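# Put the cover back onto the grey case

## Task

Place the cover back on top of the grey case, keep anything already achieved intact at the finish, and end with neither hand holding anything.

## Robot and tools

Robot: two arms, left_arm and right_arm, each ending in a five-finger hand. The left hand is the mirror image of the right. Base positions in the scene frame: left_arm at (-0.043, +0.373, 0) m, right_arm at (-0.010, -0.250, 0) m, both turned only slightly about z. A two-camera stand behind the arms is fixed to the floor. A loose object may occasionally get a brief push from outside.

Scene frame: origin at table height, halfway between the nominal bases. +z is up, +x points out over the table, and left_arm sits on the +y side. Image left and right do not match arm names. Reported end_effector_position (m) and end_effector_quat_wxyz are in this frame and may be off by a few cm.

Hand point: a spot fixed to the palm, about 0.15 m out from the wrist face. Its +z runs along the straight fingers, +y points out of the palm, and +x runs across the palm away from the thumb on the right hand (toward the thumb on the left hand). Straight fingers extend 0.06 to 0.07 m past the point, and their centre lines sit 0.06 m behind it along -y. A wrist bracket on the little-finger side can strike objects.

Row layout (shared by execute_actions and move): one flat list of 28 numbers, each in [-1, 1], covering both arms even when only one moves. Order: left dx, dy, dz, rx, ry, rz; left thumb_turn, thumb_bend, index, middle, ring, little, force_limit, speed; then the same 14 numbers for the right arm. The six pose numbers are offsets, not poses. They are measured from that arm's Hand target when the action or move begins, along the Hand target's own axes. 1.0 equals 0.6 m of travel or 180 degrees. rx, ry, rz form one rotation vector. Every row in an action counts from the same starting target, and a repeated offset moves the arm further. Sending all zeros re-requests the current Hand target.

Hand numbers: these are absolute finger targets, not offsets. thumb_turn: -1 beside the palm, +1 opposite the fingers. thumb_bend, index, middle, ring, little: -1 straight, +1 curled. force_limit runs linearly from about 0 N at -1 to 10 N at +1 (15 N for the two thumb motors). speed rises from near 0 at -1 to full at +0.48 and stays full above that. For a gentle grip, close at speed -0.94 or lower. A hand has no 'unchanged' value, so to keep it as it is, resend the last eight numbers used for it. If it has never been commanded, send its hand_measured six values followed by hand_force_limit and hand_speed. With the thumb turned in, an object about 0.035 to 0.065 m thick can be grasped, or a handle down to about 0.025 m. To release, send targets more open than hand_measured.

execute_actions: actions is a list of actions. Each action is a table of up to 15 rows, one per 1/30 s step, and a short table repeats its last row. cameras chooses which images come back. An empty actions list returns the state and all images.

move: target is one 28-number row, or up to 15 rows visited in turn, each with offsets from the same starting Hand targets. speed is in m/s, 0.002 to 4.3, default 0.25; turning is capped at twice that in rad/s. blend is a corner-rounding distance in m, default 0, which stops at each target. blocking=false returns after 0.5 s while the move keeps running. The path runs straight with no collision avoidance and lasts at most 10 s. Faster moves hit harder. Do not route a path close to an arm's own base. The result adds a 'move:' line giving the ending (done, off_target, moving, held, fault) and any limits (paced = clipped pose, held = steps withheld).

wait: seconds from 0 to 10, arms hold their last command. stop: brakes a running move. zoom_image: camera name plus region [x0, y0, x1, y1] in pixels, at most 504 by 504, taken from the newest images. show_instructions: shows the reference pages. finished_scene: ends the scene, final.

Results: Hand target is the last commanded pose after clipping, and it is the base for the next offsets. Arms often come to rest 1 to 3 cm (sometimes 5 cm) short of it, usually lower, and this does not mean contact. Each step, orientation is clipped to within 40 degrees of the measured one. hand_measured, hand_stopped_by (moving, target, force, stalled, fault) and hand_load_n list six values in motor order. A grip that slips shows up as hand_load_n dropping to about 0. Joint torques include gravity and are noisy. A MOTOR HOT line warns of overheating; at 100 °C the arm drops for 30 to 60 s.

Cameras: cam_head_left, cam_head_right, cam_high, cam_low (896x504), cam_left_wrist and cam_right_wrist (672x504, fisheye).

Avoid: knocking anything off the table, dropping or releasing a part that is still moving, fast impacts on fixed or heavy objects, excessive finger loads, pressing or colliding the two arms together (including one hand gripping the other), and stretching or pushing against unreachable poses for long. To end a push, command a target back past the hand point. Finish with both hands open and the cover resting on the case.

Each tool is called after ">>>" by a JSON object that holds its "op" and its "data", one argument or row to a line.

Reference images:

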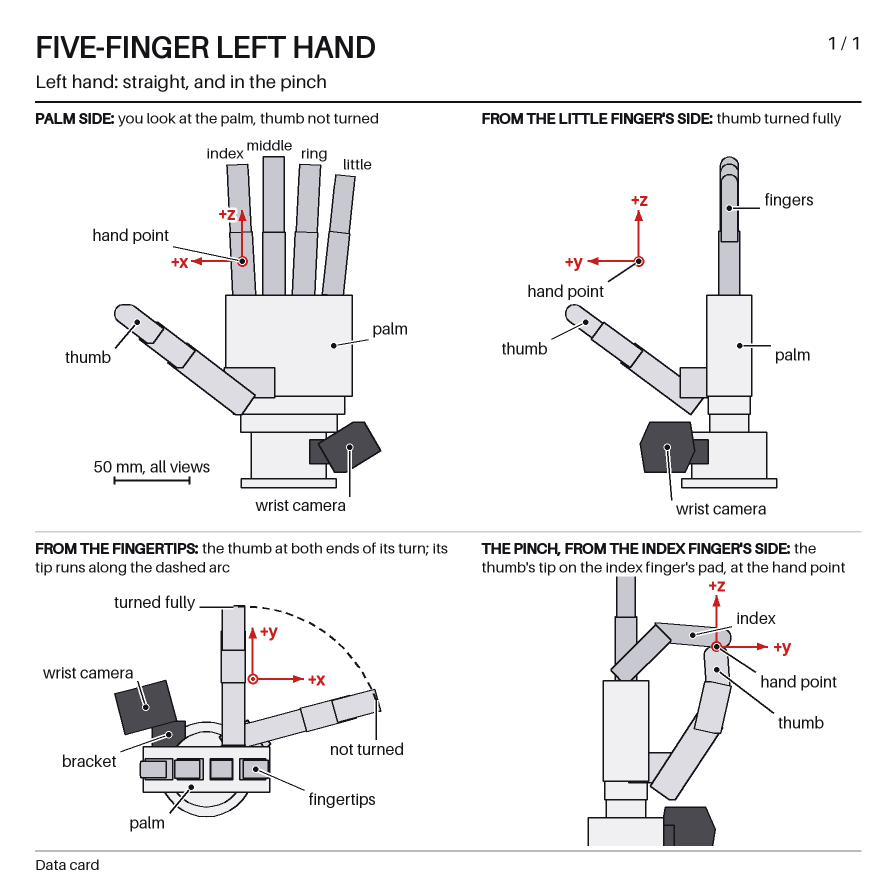

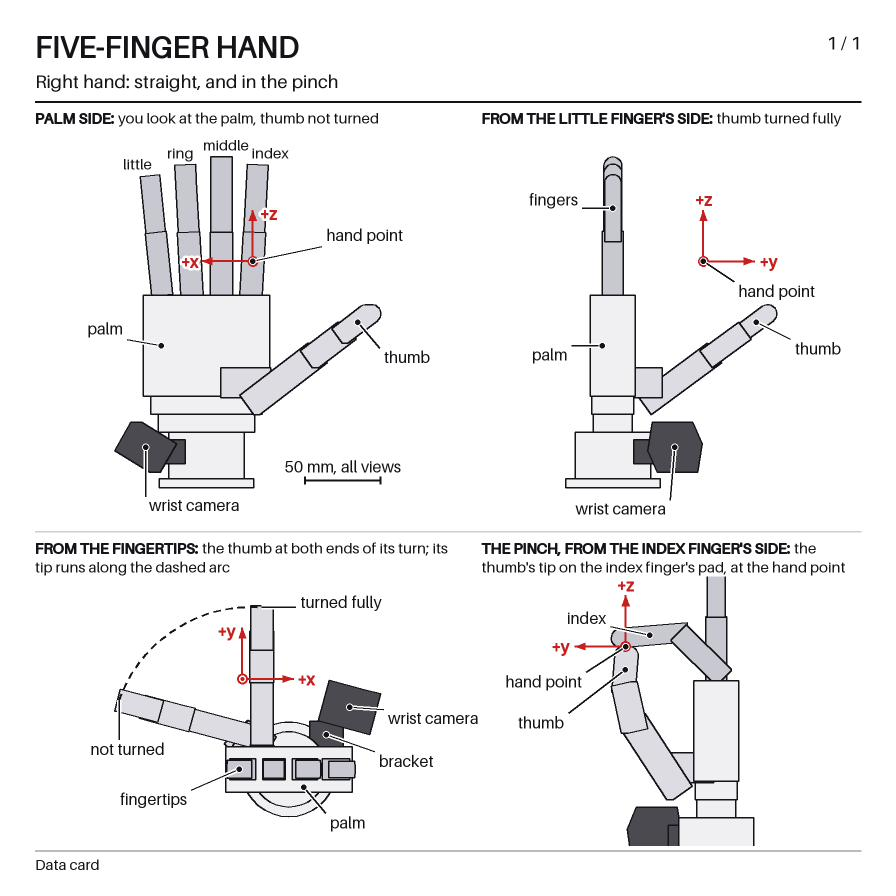

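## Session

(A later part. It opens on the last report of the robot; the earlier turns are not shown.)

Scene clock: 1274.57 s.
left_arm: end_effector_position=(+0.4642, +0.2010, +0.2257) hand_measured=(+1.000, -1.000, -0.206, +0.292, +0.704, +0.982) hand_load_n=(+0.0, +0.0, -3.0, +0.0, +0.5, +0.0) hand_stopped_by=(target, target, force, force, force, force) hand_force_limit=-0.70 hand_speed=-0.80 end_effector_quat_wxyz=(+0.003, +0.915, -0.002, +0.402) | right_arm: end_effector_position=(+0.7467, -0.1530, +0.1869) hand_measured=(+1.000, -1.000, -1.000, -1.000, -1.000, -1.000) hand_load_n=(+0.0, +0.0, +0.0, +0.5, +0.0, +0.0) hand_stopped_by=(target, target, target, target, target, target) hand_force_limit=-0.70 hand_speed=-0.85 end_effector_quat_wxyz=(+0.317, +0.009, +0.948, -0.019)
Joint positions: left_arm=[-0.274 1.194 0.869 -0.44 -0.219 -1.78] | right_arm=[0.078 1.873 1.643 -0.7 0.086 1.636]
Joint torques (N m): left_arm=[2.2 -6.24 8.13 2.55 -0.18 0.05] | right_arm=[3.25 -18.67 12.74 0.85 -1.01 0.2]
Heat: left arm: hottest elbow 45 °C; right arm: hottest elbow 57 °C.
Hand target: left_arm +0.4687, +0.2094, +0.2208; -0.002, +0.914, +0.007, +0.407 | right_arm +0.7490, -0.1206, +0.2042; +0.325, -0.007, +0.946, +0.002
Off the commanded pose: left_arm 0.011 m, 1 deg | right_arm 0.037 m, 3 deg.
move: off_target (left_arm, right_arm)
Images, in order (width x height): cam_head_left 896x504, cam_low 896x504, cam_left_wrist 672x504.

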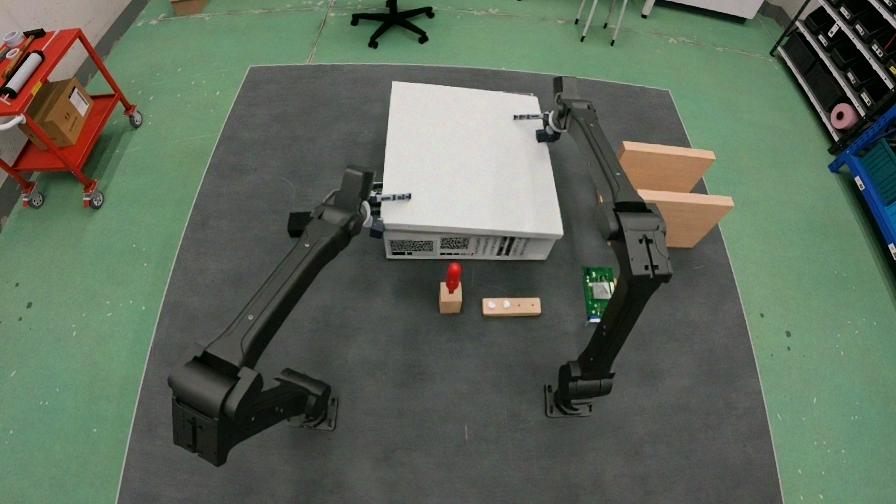

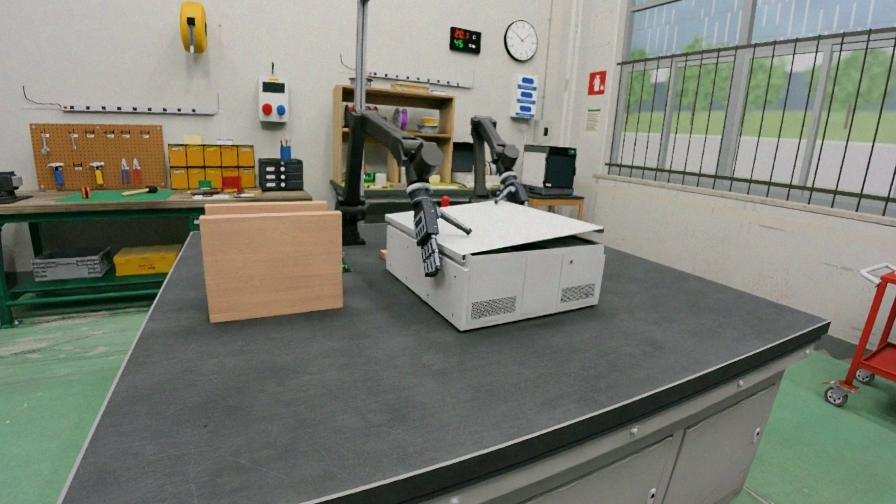

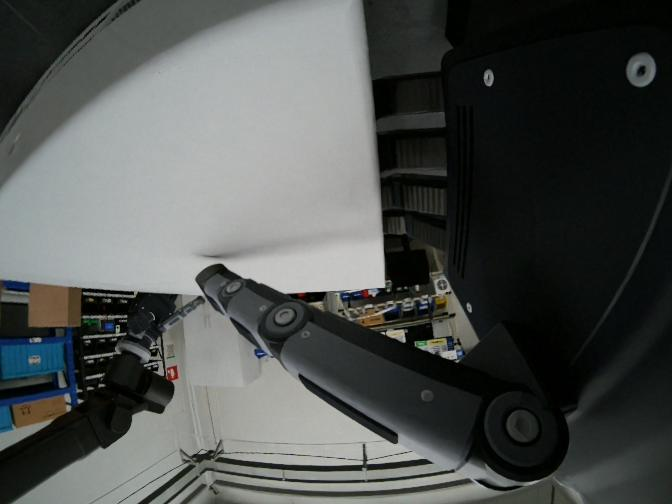

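>>> {"op": "move", "data": {
  "target": [0.0001,-0.0167,0.0001,0,0,0,1,-1,0.4,0.5,0.95,1,-0.7,-0.8,0,0.05,0,0,0,0,1,-1,-1,-1,-1,-1,-0.7,-0.85],
  "speed": 0.04,
  "cameras": ["cam_low","cam_left_wrist","cam_head_left"]
}}

>>> {"op": "zoom_image", "data": {
  "camera": "cam_low",
  "region": [440, 200, 500, 300]
}}

>>> {"op": "zoom_image", "data": {
  "camera": "cam_low",
  "region": [570, 200, 630, 300]
}}

>>> {"op": "zoom_image", "data": {
  "camera": "cam_head_left",
  "region": [370, 60, 600, 280]
}}

Scene clock: 1290.13 s.
left_arm: end_effector_position=(+0.4649, +0.2025, +0.2255) hand_measured=(+1.000, -1.000, -0.206, +0.292, +0.704, +0.982) hand_load_n=(+0.0, +0.0, -4.0, +0.0, +3.0, +0.0) hand_stopped_by=(target, target, force, force, force, force) hand_force_limit=-0.70 hand_speed=-0.80 end_effector_quat_wxyz=(+0.009, +0.915, -0.004, +0.403) | right_arm: end_effector_position=(+0.7472, -0.1536, +0.1866) hand_measured=(+1.000, -1.000, -1.000, -1.000, -1.000, -1.000) hand_load_n=(+0.0, +0.0, +0.0, +0.0, +0.0, +0.0) hand_stopped_by=(target, target, target, target, target, target) hand_force_limit=-0.70 hand_speed=-0.85 end_effector_quat_wxyz=(+0.318, +0.012, +0.948, -0.029)
Joint positions: left_arm=[-0.262 1.194 0.865 -0.43 -0.197 -1.774] | right_arm=[0.084 1.873 1.643 -0.7 0.111 1.639]
Joint torques (N m): left_arm=[3.43 -7.06 7.83 2.28 -0.28 0.13] | right_arm=[6.65 -18.49 13.33 0.73 -0.91 0.59]
Heat: left arm: hottest elbow 45 °C; right arm: hottest elbow 57 °C.
Hand target: left_arm +0.4687, +0.2194, +0.2210; -0.002, +0.914, +0.007, +0.407 | right_arm +0.7485, -0.0905, +0.2044; +0.326, -0.007, +0.945, +0.002
Off the commanded pose: left_arm 0.018 m, 2 deg | right_arm 0.065 m, 4 deg.
move: off_target (left_arm, right_arm)
Images, in order (width x height): cam_head_left 896x504, cam_low 896x504, cam_left_wrist 672x504.

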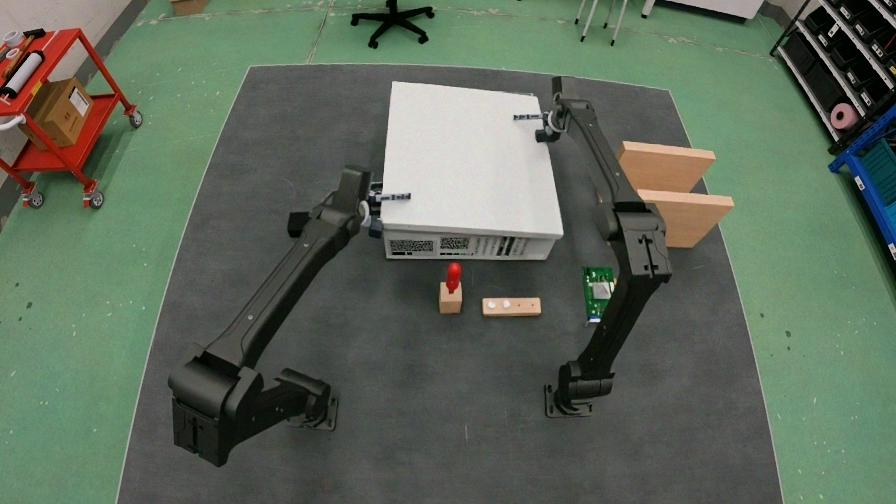

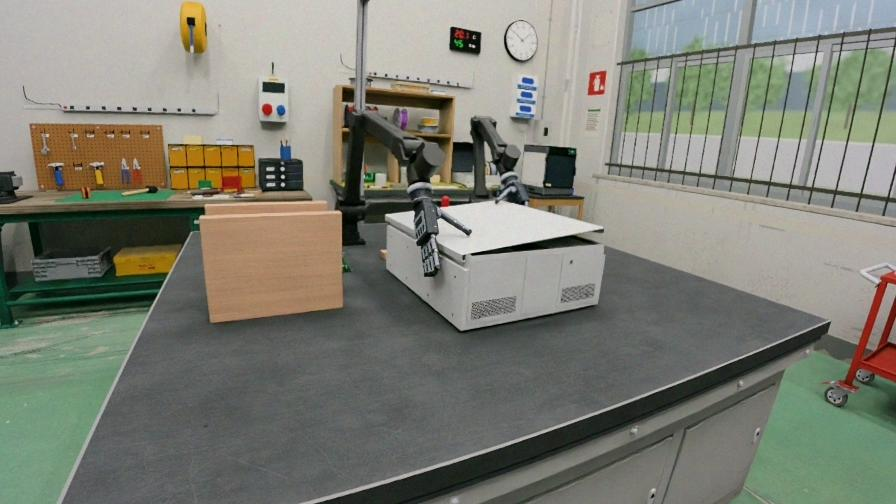

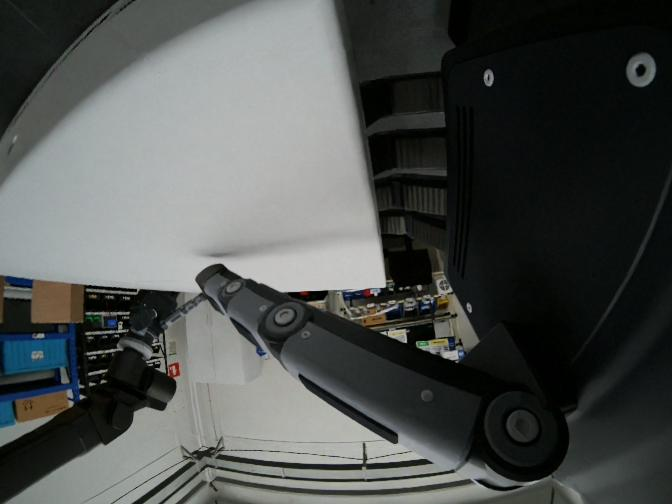

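Scaled by 5.040.

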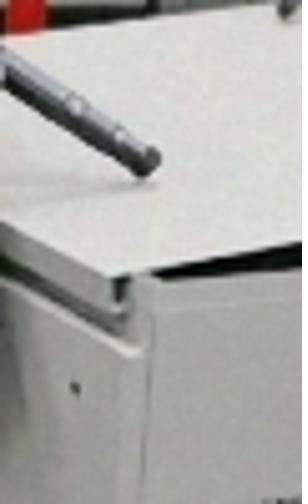

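Scaled by 5.040.

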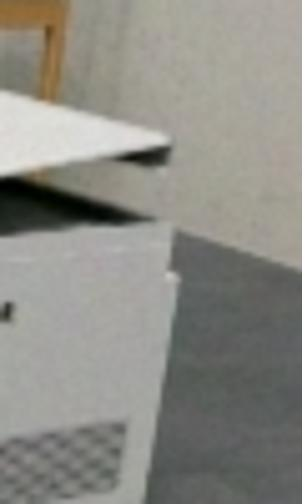

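Scaled by 2.191.

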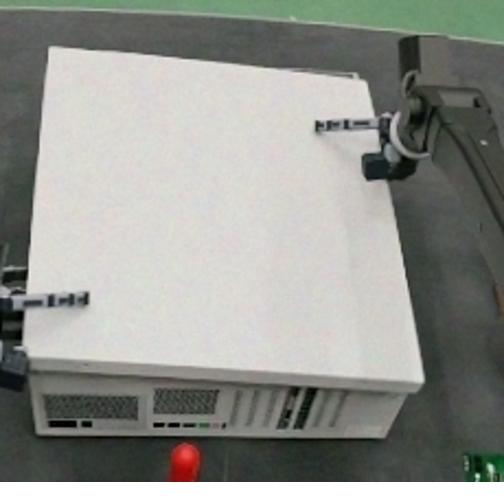

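>>> {"op": "move", "data": {
  "target": [0.0003,-0.0417,0.0003,0,0,0,1,-1,0.4,0.5,0.95,1,-0.7,-0.8,0,-0.04,0,0,0,0,1,-1,-1,-1,-1,-1,-0.7,-0.85],
  "speed": 0.03,
  "cameras": ["cam_low","cam_left_wrist","cam_head_left"]
}}

>>> {"op": "zoom_image", "data": {
  "camera": "cam_low",
  "region": [440, 160, 630, 290]
}}

>>> {"op": "zoom_image", "data": {
  "camera": "cam_head_left",
  "region": [370, 60, 600, 280]
}}

Scene clock: 1332.63 s.
left_arm: end_effector_position=(+0.4645, +0.2083, +0.2250) hand_measured=(+1.000, -1.000, -0.206, +0.292, +0.702, +0.982) hand_load_n=(+1.0, +0.0, -2.5, +0.0, +9.5, +0.0) hand_stopped_by=(target, target, force, force, force, force) hand_force_limit=-0.70 hand_speed=-0.80 end_effector_quat_wxyz=(+0.024, +0.914, -0.018, +0.404) | right_arm: end_effector_position=(+0.7469, -0.1533, +0.1870) hand_measured=(+1.000, -1.000, -1.000, -1.000, -1.000, -1.000) hand_load_n=(+0.0, +0.0, +0.0, +0.0, +0.5, +0.0) hand_stopped_by=(target, target, target, target, target, target) hand_force_limit=-0.70 hand_speed=-0.85 end_effector_quat_wxyz=(+0.317, +0.011, +0.948, -0.023)
Joint positions: left_arm=[-0.225 1.19 0.854 -0.411 -0.133 -1.732] | right_arm=[0.081 1.873 1.643 -0.7 0.096 1.639]
Joint torques (N m): left_arm=[5.71 -8.29 7.49 1.74 -0.91 0.2] | right_arm=[4.66 -18.43 13.12 0.84 -1.13 0.19]
Heat: left arm: hottest elbow 42 °C; right arm: hottest elbow 59 °C.
Hand target: left_arm +0.4687, +0.2444, +0.2208; -0.002, +0.914, +0.007, +0.407 | right_arm +0.7489, -0.1146, +0.2042; +0.325, -0.008, +0.946, +0.002
Off the commanded pose: left_arm 0.037 m, 4 deg | right_arm 0.043 m, 4 deg.
move: off_target (left_arm, right_arm)
Images, in order (width x height): cam_head_left 896x504, cam_low 896x504, cam_left_wrist 672x504.

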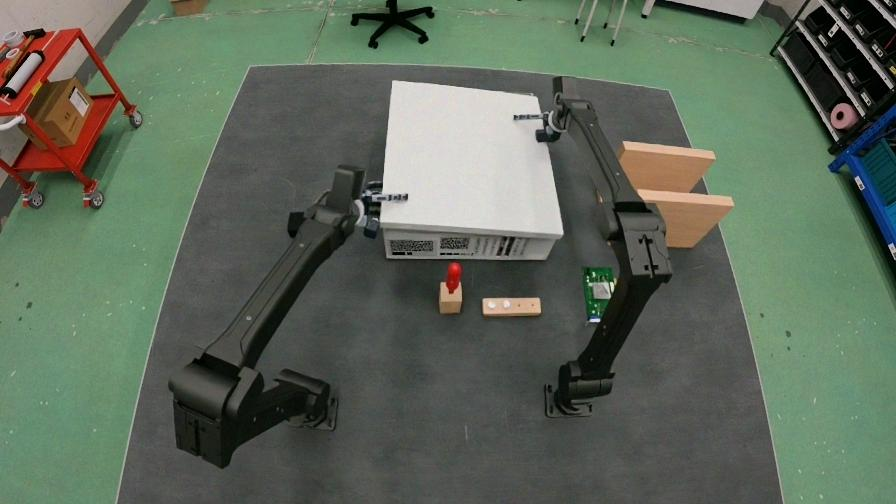

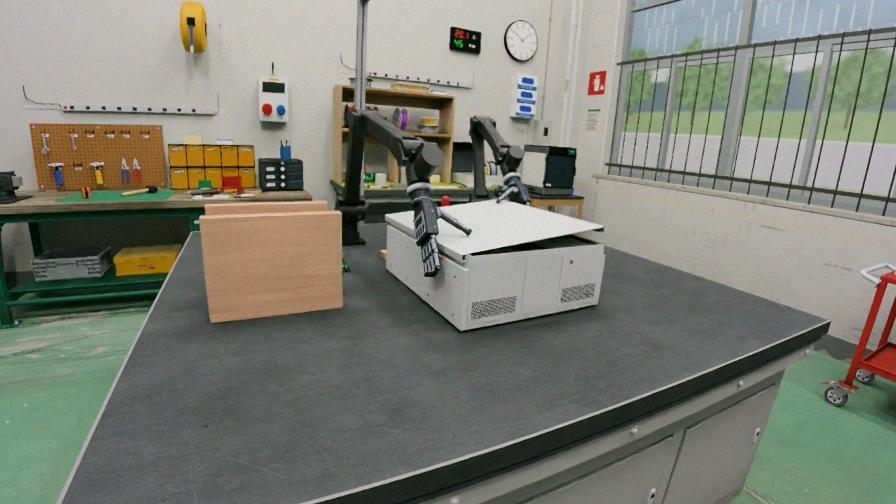

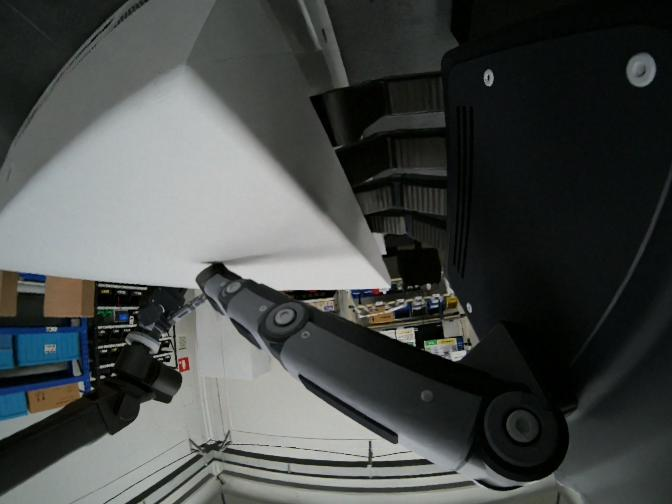

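Scaled by 2.653.

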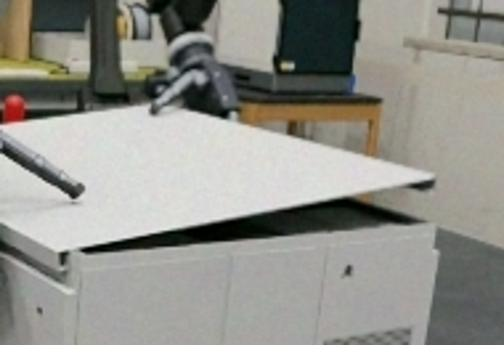

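Scaled by 2.191.

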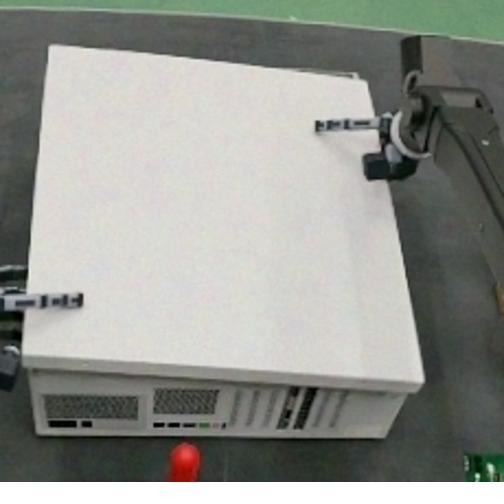

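>>> {"op": "move", "data": {
  "target": [
    [-0.0003,0.05,-0.0003,0,0,0,1,-1,0.4,0.5,0.95,1,-0.7,-0.8,0,0,0,0,0,0,1,-1,-1,-1,-1,-1,-0.7,-0.85],
    [0.0553,0.05,-0.0506,0,0,0,1,-1,0.4,0.5,0.95,1,-0.7,-0.8,0,0,0,0,0,0,1,-1,-1,-1,-1,-1,-0.7,-0.85]
  ],
  "speed": 0.04,
  "cameras": ["cam_low","cam_left_wrist","cam_head_left"]
}}

>>> {"op": "zoom_image", "data": {
  "camera": "cam_low",
  "region": [440, 160, 630, 290]
}}

Scene clock: 1343.60 s.
left_arm: end_effector_position=(+0.4589, +0.2093, +0.2249) hand_measured=(+1.000, -1.000, -0.206, +0.292, +0.702, +0.982) hand_load_n=(+8.0, +0.5, +0.5, +0.0, +13.0, +0.0) hand_stopped_by=(target, target, force, force, force, force) hand_force_limit=-0.70 hand_speed=-0.80 end_effector_quat_wxyz=(+0.003, +0.924, +0.004, +0.381) | right_arm: end_effector_position=(+0.7469, -0.1533, +0.1870) hand_measured=(+1.000, -1.000, -1.000, -1.000, -1.000, -1.000) hand_load_n=(+0.0, +0.0, +0.0, +0.0, +0.0, +0.0) hand_stopped_by=(target, target, target, target, target, target) hand_force_limit=-0.70 hand_speed=-0.85 end_effector_quat_wxyz=(+0.317, +0.011, +0.948, -0.022)
Joint positions: left_arm=[-0.256 1.184 0.884 -0.508 -0.2 -1.79] | right_arm=[0.081 1.873 1.643 -0.7 0.096 1.639]
Joint torques (N m): left_arm=[1.85 -9.41 13.27 0.31 -0.55 0.24] | right_arm=[4.66 -19.6 13.09 0.87 -1.12 0.19]
Heat: left arm: hottest elbow 41 °C; right arm: hottest elbow 59 °C.
Hand target: left_arm +0.4686, +0.2145, +0.2658; -0.002, +0.914, +0.007, +0.407 | right_arm +0.7489, -0.1144, +0.2042; +0.325, -0.007, +0.946, +0.002
Off the commanded pose: left_arm 0.042 m, 3 deg | right_arm 0.042 m, 4 deg.
move: off_target (left_arm, right_arm)
Images, in order (width x height): cam_head_left 896x504, cam_low 896x504, cam_left_wrist 672x504.

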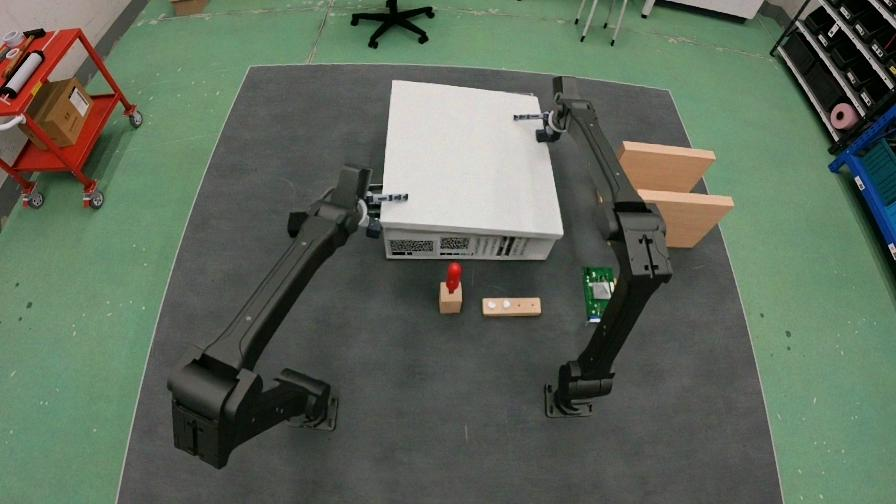

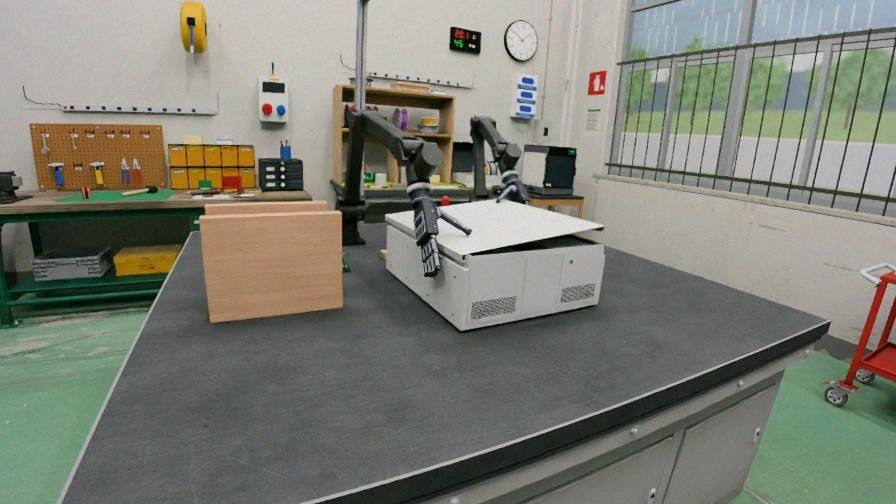

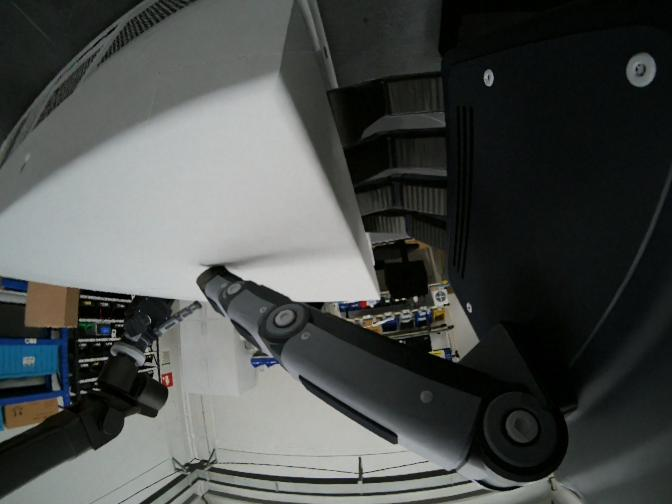

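Scaled by 2.653.

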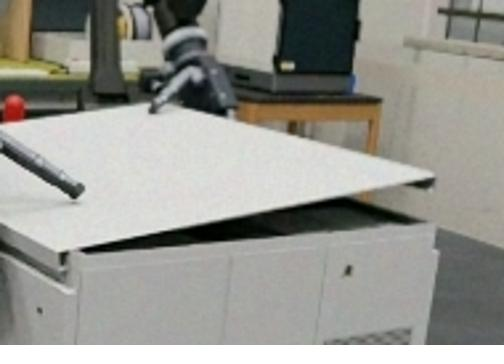

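>>> {"op": "move", "data": {
  "target": [0.037,0.0333,-0.0335,0,0,0,1,-1,0.4,0.5,0.95,1,-0.7,-0.8,0,0,0,0,0,0,1,-1,-1,-1,-1,-1,-0.7,-0.85],
  "speed": 0.04,
  "cameras": ["cam_low","cam_left_wrist","cam_head_left"]
}}

>>> {"op": "zoom_image", "data": {
  "camera": "cam_low",
  "region": [440, 160, 630, 290]
}}

>>> {"op": "zoom_image", "data": {
  "camera": "cam_left_wrist",
  "region": [200, 0, 500, 330]
}}

Scene clock: 1352.57 s.
left_arm: end_effector_position=(+0.4488, +0.2019, +0.2294) hand_measured=(+1.000, -1.000, -0.206, +0.292, +0.702, +0.982) hand_load_n=(+1.5, +0.0, +0.0, +0.0, +4.0, +2.0) hand_stopped_by=(target, target, force, force, force, force) hand_force_limit=-0.70 hand_speed=-0.80 end_effector_quat_wxyz=(-0.017, +0.933, -0.005, +0.359) | right_arm: end_effector_position=(+0.7470, -0.1535, +0.1870) hand_measured=(+1.000, -1.000, -1.000, -1.000, -1.000, -1.000) hand_load_n=(+0.0, +0.0, +0.0, +0.0, +0.0, +0.0) hand_stopped_by=(target, target, target, target, target, target) hand_force_limit=-0.70 hand_speed=-0.85 end_effector_quat_wxyz=(+0.317, +0.011, +0.948, -0.023)
Joint positions: left_arm=[-0.292 1.179 0.928 -0.62 -0.244 -1.798] | right_arm=[0.08 1.873 1.643 -0.7 0.096 1.639]
Joint torques (N m): left_arm=[0.62 -9.23 15.6 0.88 -0.25 -0.06] | right_arm=[4.07 -19.19 12.82 0.84 -1.15 0.17]
Heat: left arm: hottest elbow 45 °C; right arm: hottest elbow 59 °C.
Hand target: left_arm +0.4689, +0.1946, +0.2958; -0.002, +0.914, +0.007, +0.406 | right_arm +0.7490, -0.1146, +0.2042; +0.325, -0.007, +0.946, +0.002
Off the commanded pose: left_arm 0.070 m, 6 deg | right_arm 0.043 m, 4 deg.
move: off_target (left_arm, right_arm)
Images, in order (width x height): cam_head_left 896x504, cam_low 896x504, cam_left_wrist 672x504.

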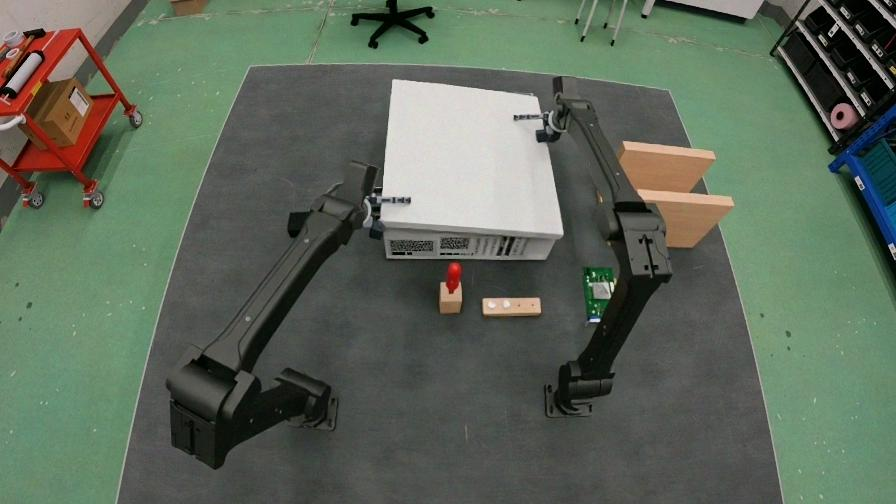

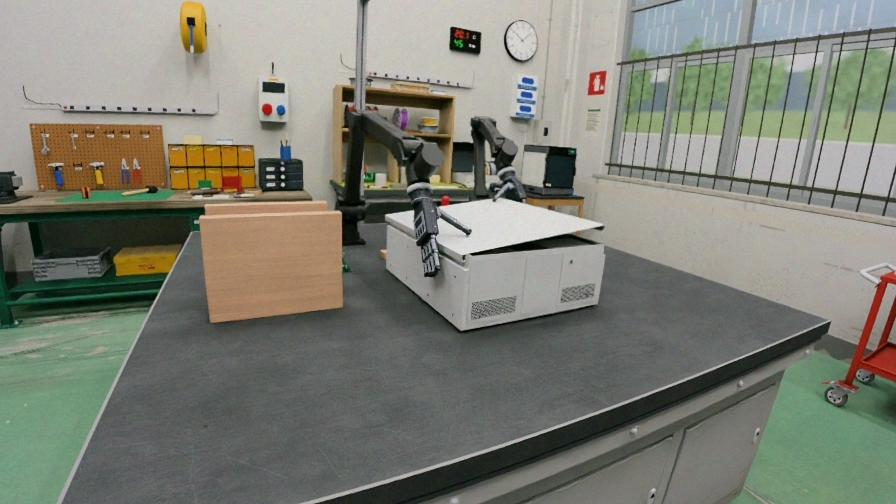

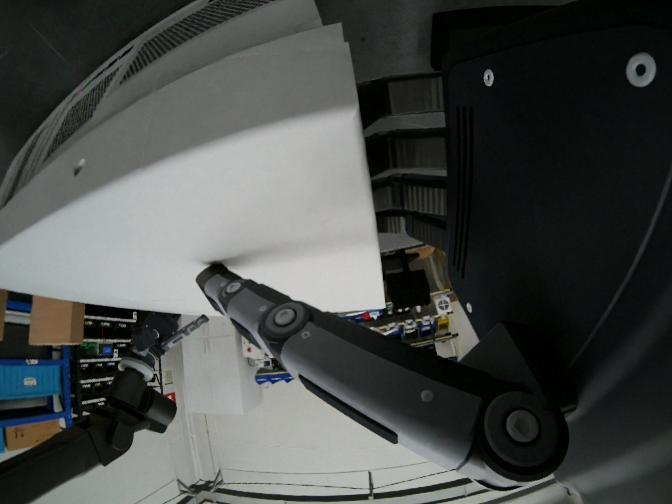

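Scaled by 2.653.

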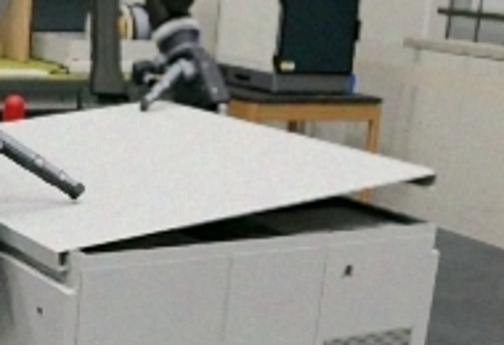

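Scaled by 1.527 from the camera's 672x504 image, which has a finer 960x720 frame.

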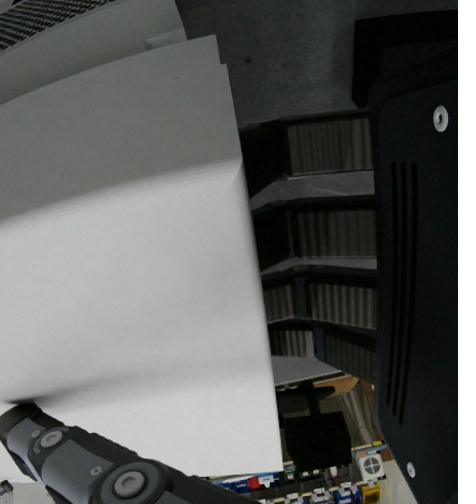

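>>> {"op": "move", "data": {
  "target": [0.0298,0,-0.0268,0,0,0,1,-1,0.4,0.5,0.95,1,-0.7,-0.8,0,0,0,0,0,0,1,-1,-1,-1,-1,-1,-0.7,-0.85],
  "speed": 0.04,
  "cameras": ["cam_low","cam_left_wrist"]
}}

>>> {"op": "zoom_image", "data": {
  "camera": "cam_low",
  "region": [440, 160, 630, 290]
}}

>>> {"op": "zoom_image", "data": {
  "camera": "cam_left_wrist",
  "region": [200, 0, 500, 330]
}}

Scene clock: 1358.57 s.
left_arm: end_effector_position=(+0.4460, +0.2002, +0.2440) hand_measured=(+1.000, -1.000, -0.206, +0.292, +0.702, +0.982) hand_load_n=(+0.0, +0.0, +0.0, +0.0, +3.5, +3.5) hand_stopped_by=(target, target, force, force, force, force) hand_force_limit=-0.70 hand_speed=-0.80 end_effector_quat_wxyz=(-0.018, +0.936, -0.008, +0.351) | right_arm: end_effector_position=(+0.7470, -0.1539, +0.1871) hand_measured=(+1.000, -1.000, -1.000, -1.000, -1.000, -1.000) hand_load_n=(+2.0, +0.0, +0.0, +0.0, +0.0, +0.0) hand_stopped_by=(target, target, target, target, target, target) hand_force_limit=-0.70 hand_speed=-0.85 end_effector_quat_wxyz=(+0.317, +0.011, +0.948, -0.021)
Joint positions: left_arm=[-0.297 1.171 0.972 -0.689 -0.244 -1.799] | right_arm=[0.079 1.873 1.643 -0.7 0.092 1.639]
Joint torques (N m): left_arm=[1.2 -9.7 16.49 1.09 -0.27 -0.06] | right_arm=[4.13 -18.08 12.92 0.87 -1.04 0.26]
Heat: left arm: hottest elbow 47 °C; right arm: hottest elbow 59 °C.
Hand target: left_arm +0.4688, +0.1947, +0.3198; -0.002, +0.914, +0.007, +0.407 | right_arm +0.7490, -0.1146, +0.2042; +0.325, -0.007, +0.946, +0.002
Off the commanded pose: left_arm 0.079 m, 7 deg | right_arm 0.043 m, 3 deg.
move: off_target (left_arm, right_arm)
Images, in order (width x height): cam_low 896x504, cam_left_wrist 672x504.

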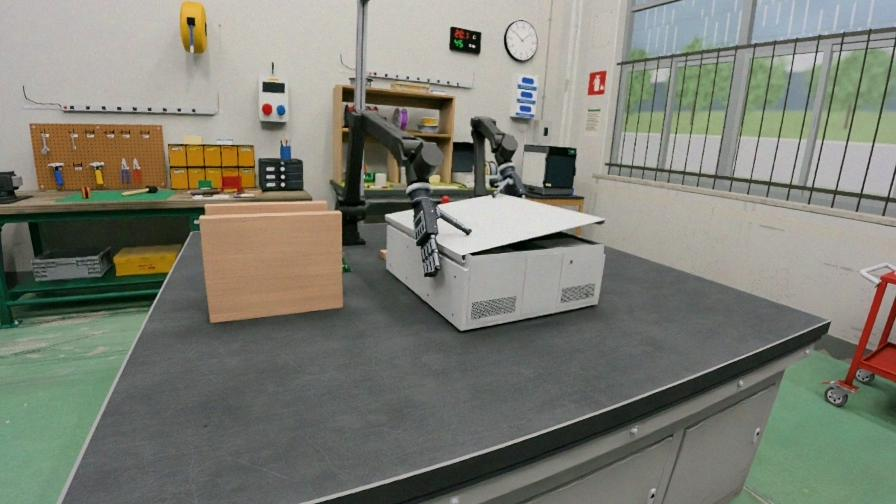

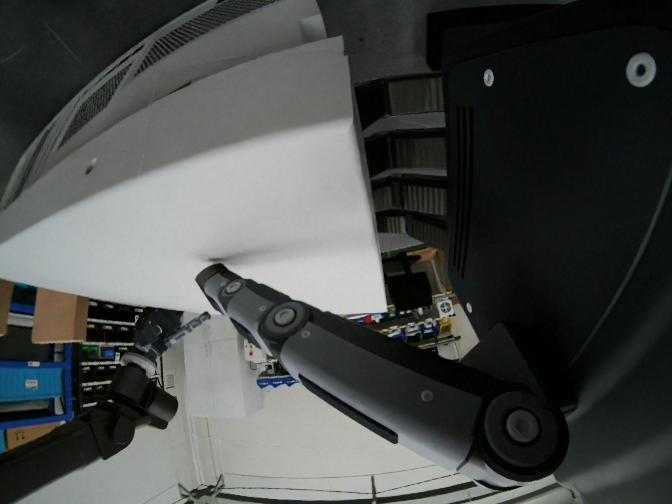

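Scaled by 2.653.

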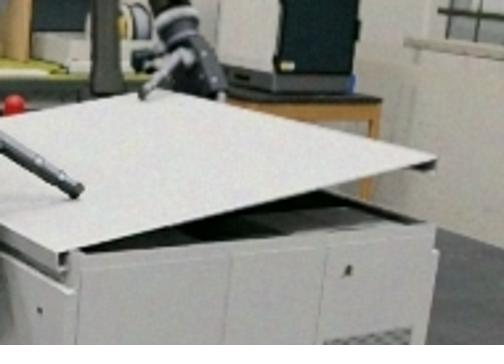

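Scaled by 1.527 from the camera's 672x504 image, which has a finer 960x720 frame.

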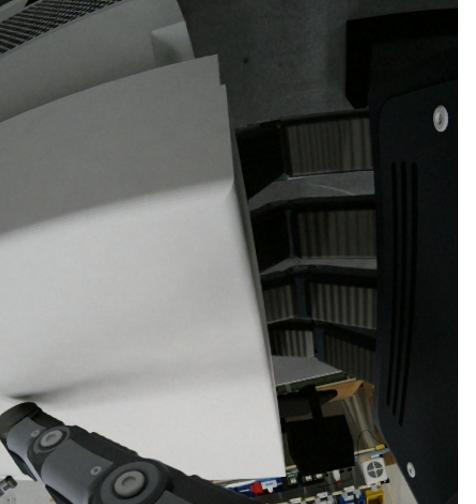

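>>> {"op": "move", "data": {
  "target": [0,0,0,0,0,0,1,-1,0.4,0.5,-1,-1,-0.7,-0.85,0,0,0,0,0,0,1,-1,-1,-1,-1,-1,-0.7,-0.85],
  "speed": 0.04,
  "cameras": ["cam_low","cam_left_wrist","cam_head_left"]
}}

>>> {"op": "zoom_image", "data": {
  "camera": "cam_low",
  "region": [440, 160, 630, 290]
}}

>>> {"op": "zoom_image", "data": {
  "camera": "cam_left_wrist",
  "region": [200, 0, 500, 330]
}}

Scene clock: 1375.07 s.
left_arm: end_effector_position=(+0.4473, +0.2013, +0.2594) hand_measured=(+1.000, -1.000, -0.206, +0.292, -1.000, -1.000) hand_load_n=(-0.5, +0.0, +0.0, +3.5, +0.0, +0.0) hand_stopped_by=(target, target, force, force, target, target) hand_force_limit=-0.70 hand_speed=-0.85 end_effector_quat_wxyz=(-0.019, +0.933, -0.006, +0.360) | right_arm: end_effector_position=(+0.7468, -0.1540, +0.1891) hand_measured=(+1.000, -1.000, -1.000, -1.000, -1.000, -1.000) hand_load_n=(+1.5, +0.0, +0.0, +0.0, +0.0, +0.0) hand_stopped_by=(target, target, target, target, target, target) hand_force_limit=-0.70 hand_speed=-0.85 end_effector_quat_wxyz=(+0.318, +0.011, +0.948, -0.020)
Joint positions: left_arm=[-0.297 1.158 0.991 -0.702 -0.251 -1.798] | right_arm=[0.078 1.87 1.643 -0.7 0.091 1.639]
Joint torques (N m): left_arm=[1.2 -7.94 15.45 1.58 0 -0.04] | right_arm=[3.9 -19.02 13.19 0.83 -0.99 0.22]
Heat: left arm: hottest elbow 50 °C; right arm: hottest elbow 59 °C.
Hand target: left_arm +0.4689, +0.1948, +0.3198; -0.002, +0.914, +0.007, +0.406 | right_arm +0.7489, -0.1143, +0.2043; +0.325, -0.008, +0.946, +0.002
Off the commanded pose: left_arm 0.065 m, 6 deg | right_arm 0.042 m, 3 deg.
move: moving (left_arm; no rest 5 s after the path's end), off_target (right_arm)
Images, in order (width x height): cam_head_left 896x504, cam_low 896x504, cam_left_wrist 672x504.

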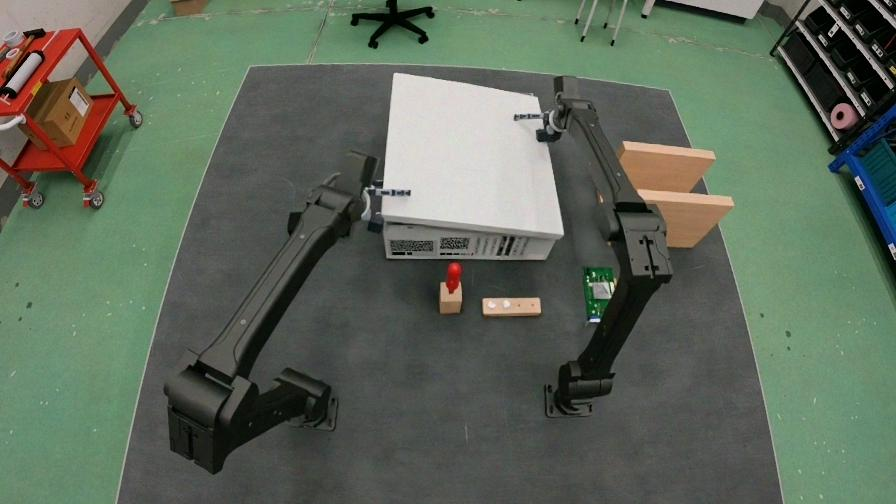

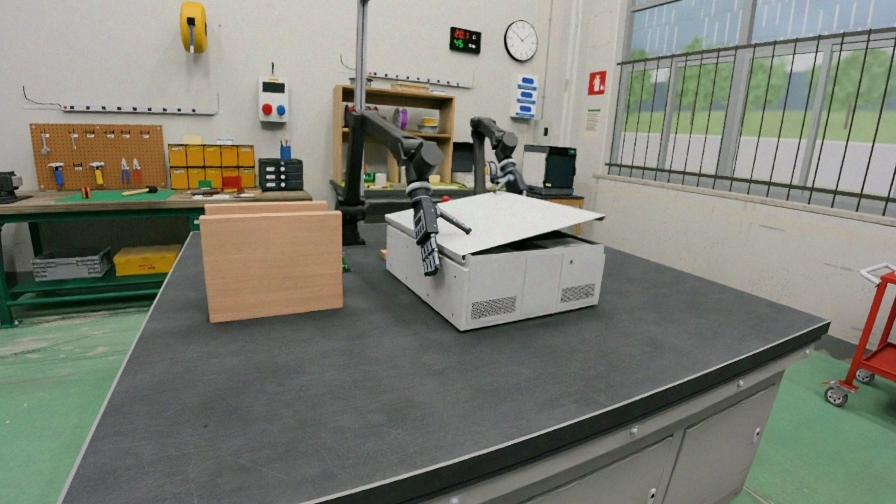

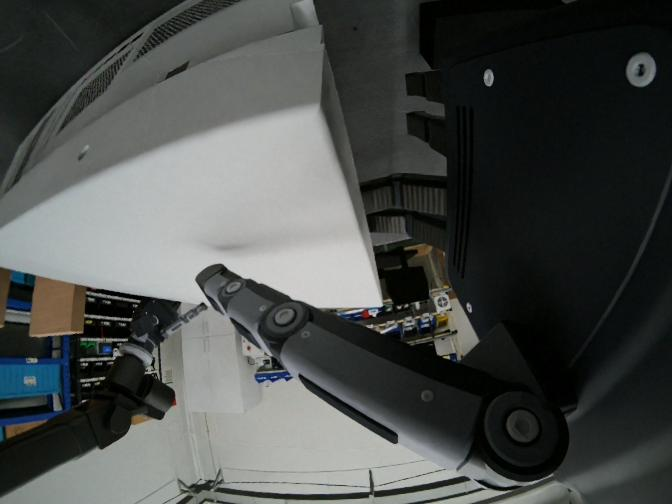

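Scaled by 2.653.

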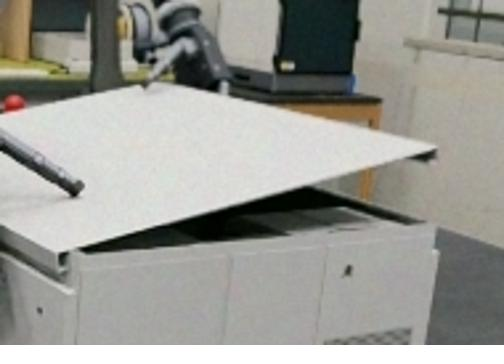

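Scaled by 1.527 from the camera's 672x504 image, which has a finer 960x720 frame.

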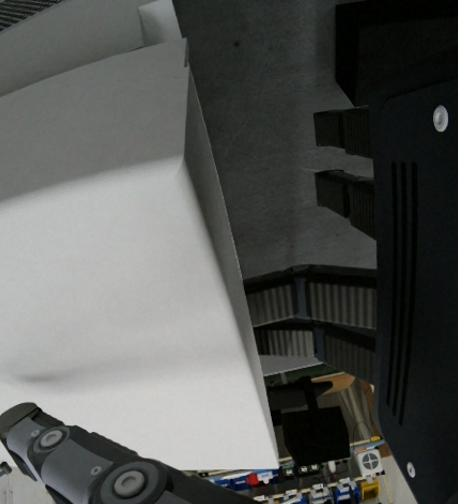

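>>> {"op": "move", "data": {
  "target": [-0.062,0,0.0559,0,0,0,1,-1,0.4,0.5,-1,-1,-0.7,-0.85,0,0,0,0,0,0,1,-1,-1,-1,-1,-1,-0.7,-0.85],
  "speed": 0.04,
  "cameras": ["cam_low","cam_left_wrist","cam_head_left"]
}}

>>> {"op": "zoom_image", "data": {
  "camera": "cam_low",
  "region": [440, 160, 630, 290]
}}

>>> {"op": "zoom_image", "data": {
  "camera": "cam_left_wrist",
  "region": [200, 0, 500, 330]
}}

Scene clock: 1382.07 s.
left_arm: end_effector_position=(+0.4598, +0.1970, +0.2503) hand_measured=(+1.000, -1.000, -0.206, +0.292, -1.000, -1.000) hand_load_n=(+0.0, +0.0, +0.5, +2.0, +0.0, +0.0) hand_stopped_by=(target, target, force, force, target, target) hand_force_limit=-0.70 hand_speed=-0.85 end_effector_quat_wxyz=(-0.013, +0.925, -0.003, +0.379) | right_arm: end_effector_position=(+0.7467, -0.1539, +0.1894) hand_measured=(+1.000, -1.000, -1.000, -1.000, -1.000, -1.000) hand_load_n=(+0.0, +0.0, +0.0, +0.0, +0.0, +0.0) hand_stopped_by=(target, target, target, target, target, target) hand_force_limit=-0.70 hand_speed=-0.85 end_effector_quat_wxyz=(+0.318, +0.011, +0.948, -0.020)
Joint positions: left_arm=[-0.297 1.184 0.963 -0.606 -0.251 -1.798] | right_arm=[0.078 1.87 1.643 -0.7 0.09 1.639]
Joint torques (N m): left_arm=[1.2 -7.82 9.7 3.18 0 -0.05] | right_arm=[4.37 -18.73 13.07 0.95 -0.94 0.23]
Heat: left arm: hottest elbow 53 °C; right arm: hottest elbow 59 °C.
Hand target: left_arm +0.4689, +0.1946, +0.2697; -0.002, +0.914, +0.007, +0.407 | right_arm +0.7489, -0.1144, +0.2044; +0.326, -0.008, +0.945, +0.002
Off the commanded pose: left_arm 0.022 m, 4 deg | right_arm 0.042 m, 3 deg.
move: off_target (left_arm, right_arm)
Images, in order (width x height): cam_head_left 896x504, cam_low 896x504, cam_left_wrist 672x504.

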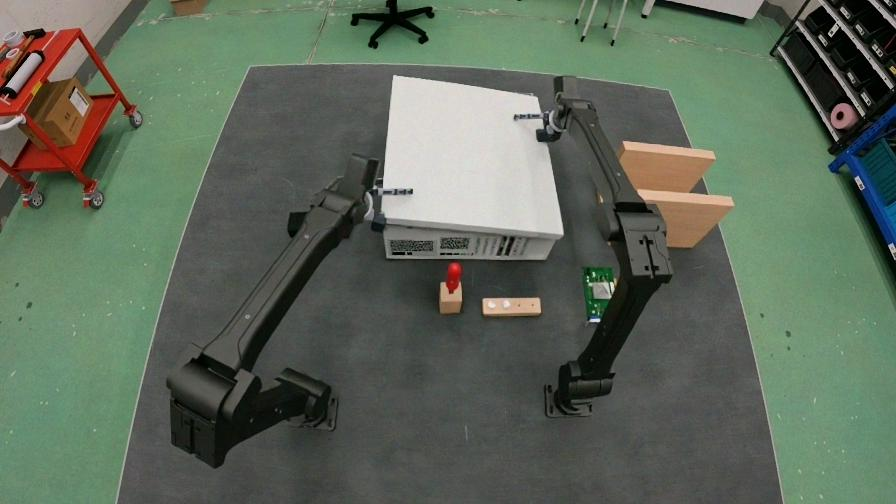

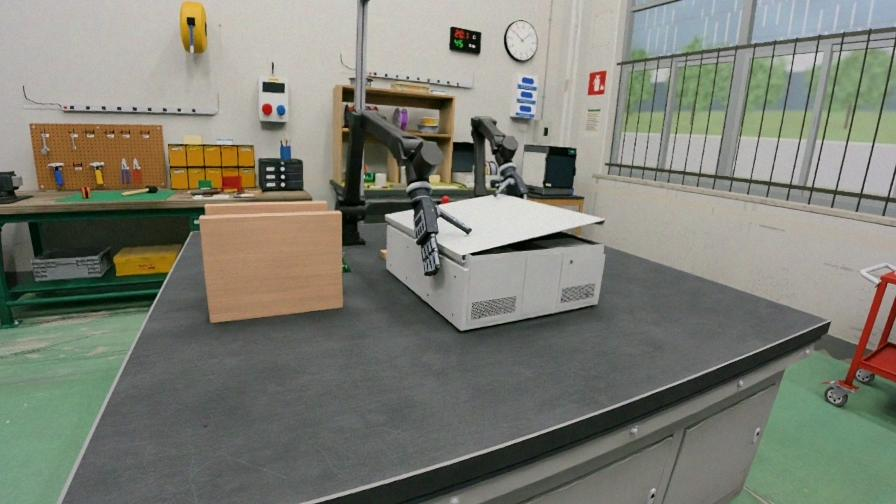

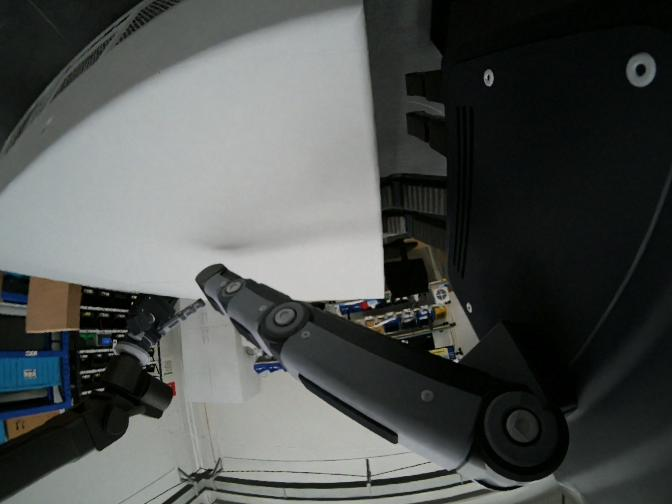

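Scaled by 2.653.

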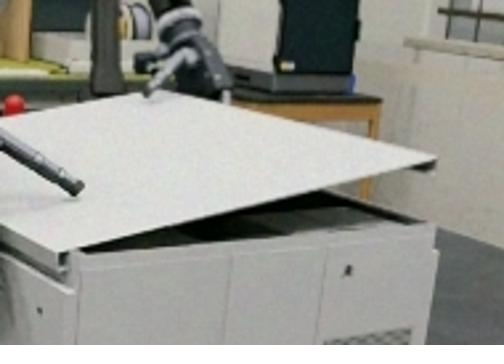

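Scaled by 1.527 from the camera's 672x504 image, which has a finer 960x720 frame.

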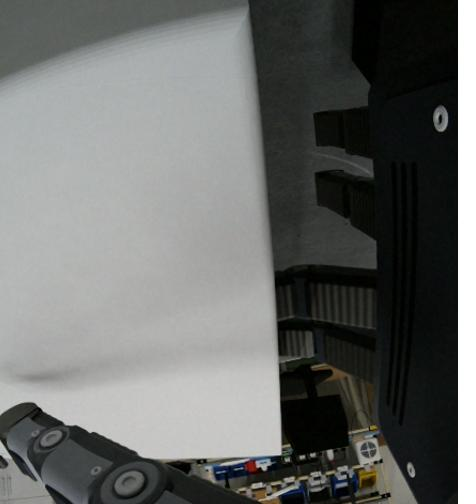

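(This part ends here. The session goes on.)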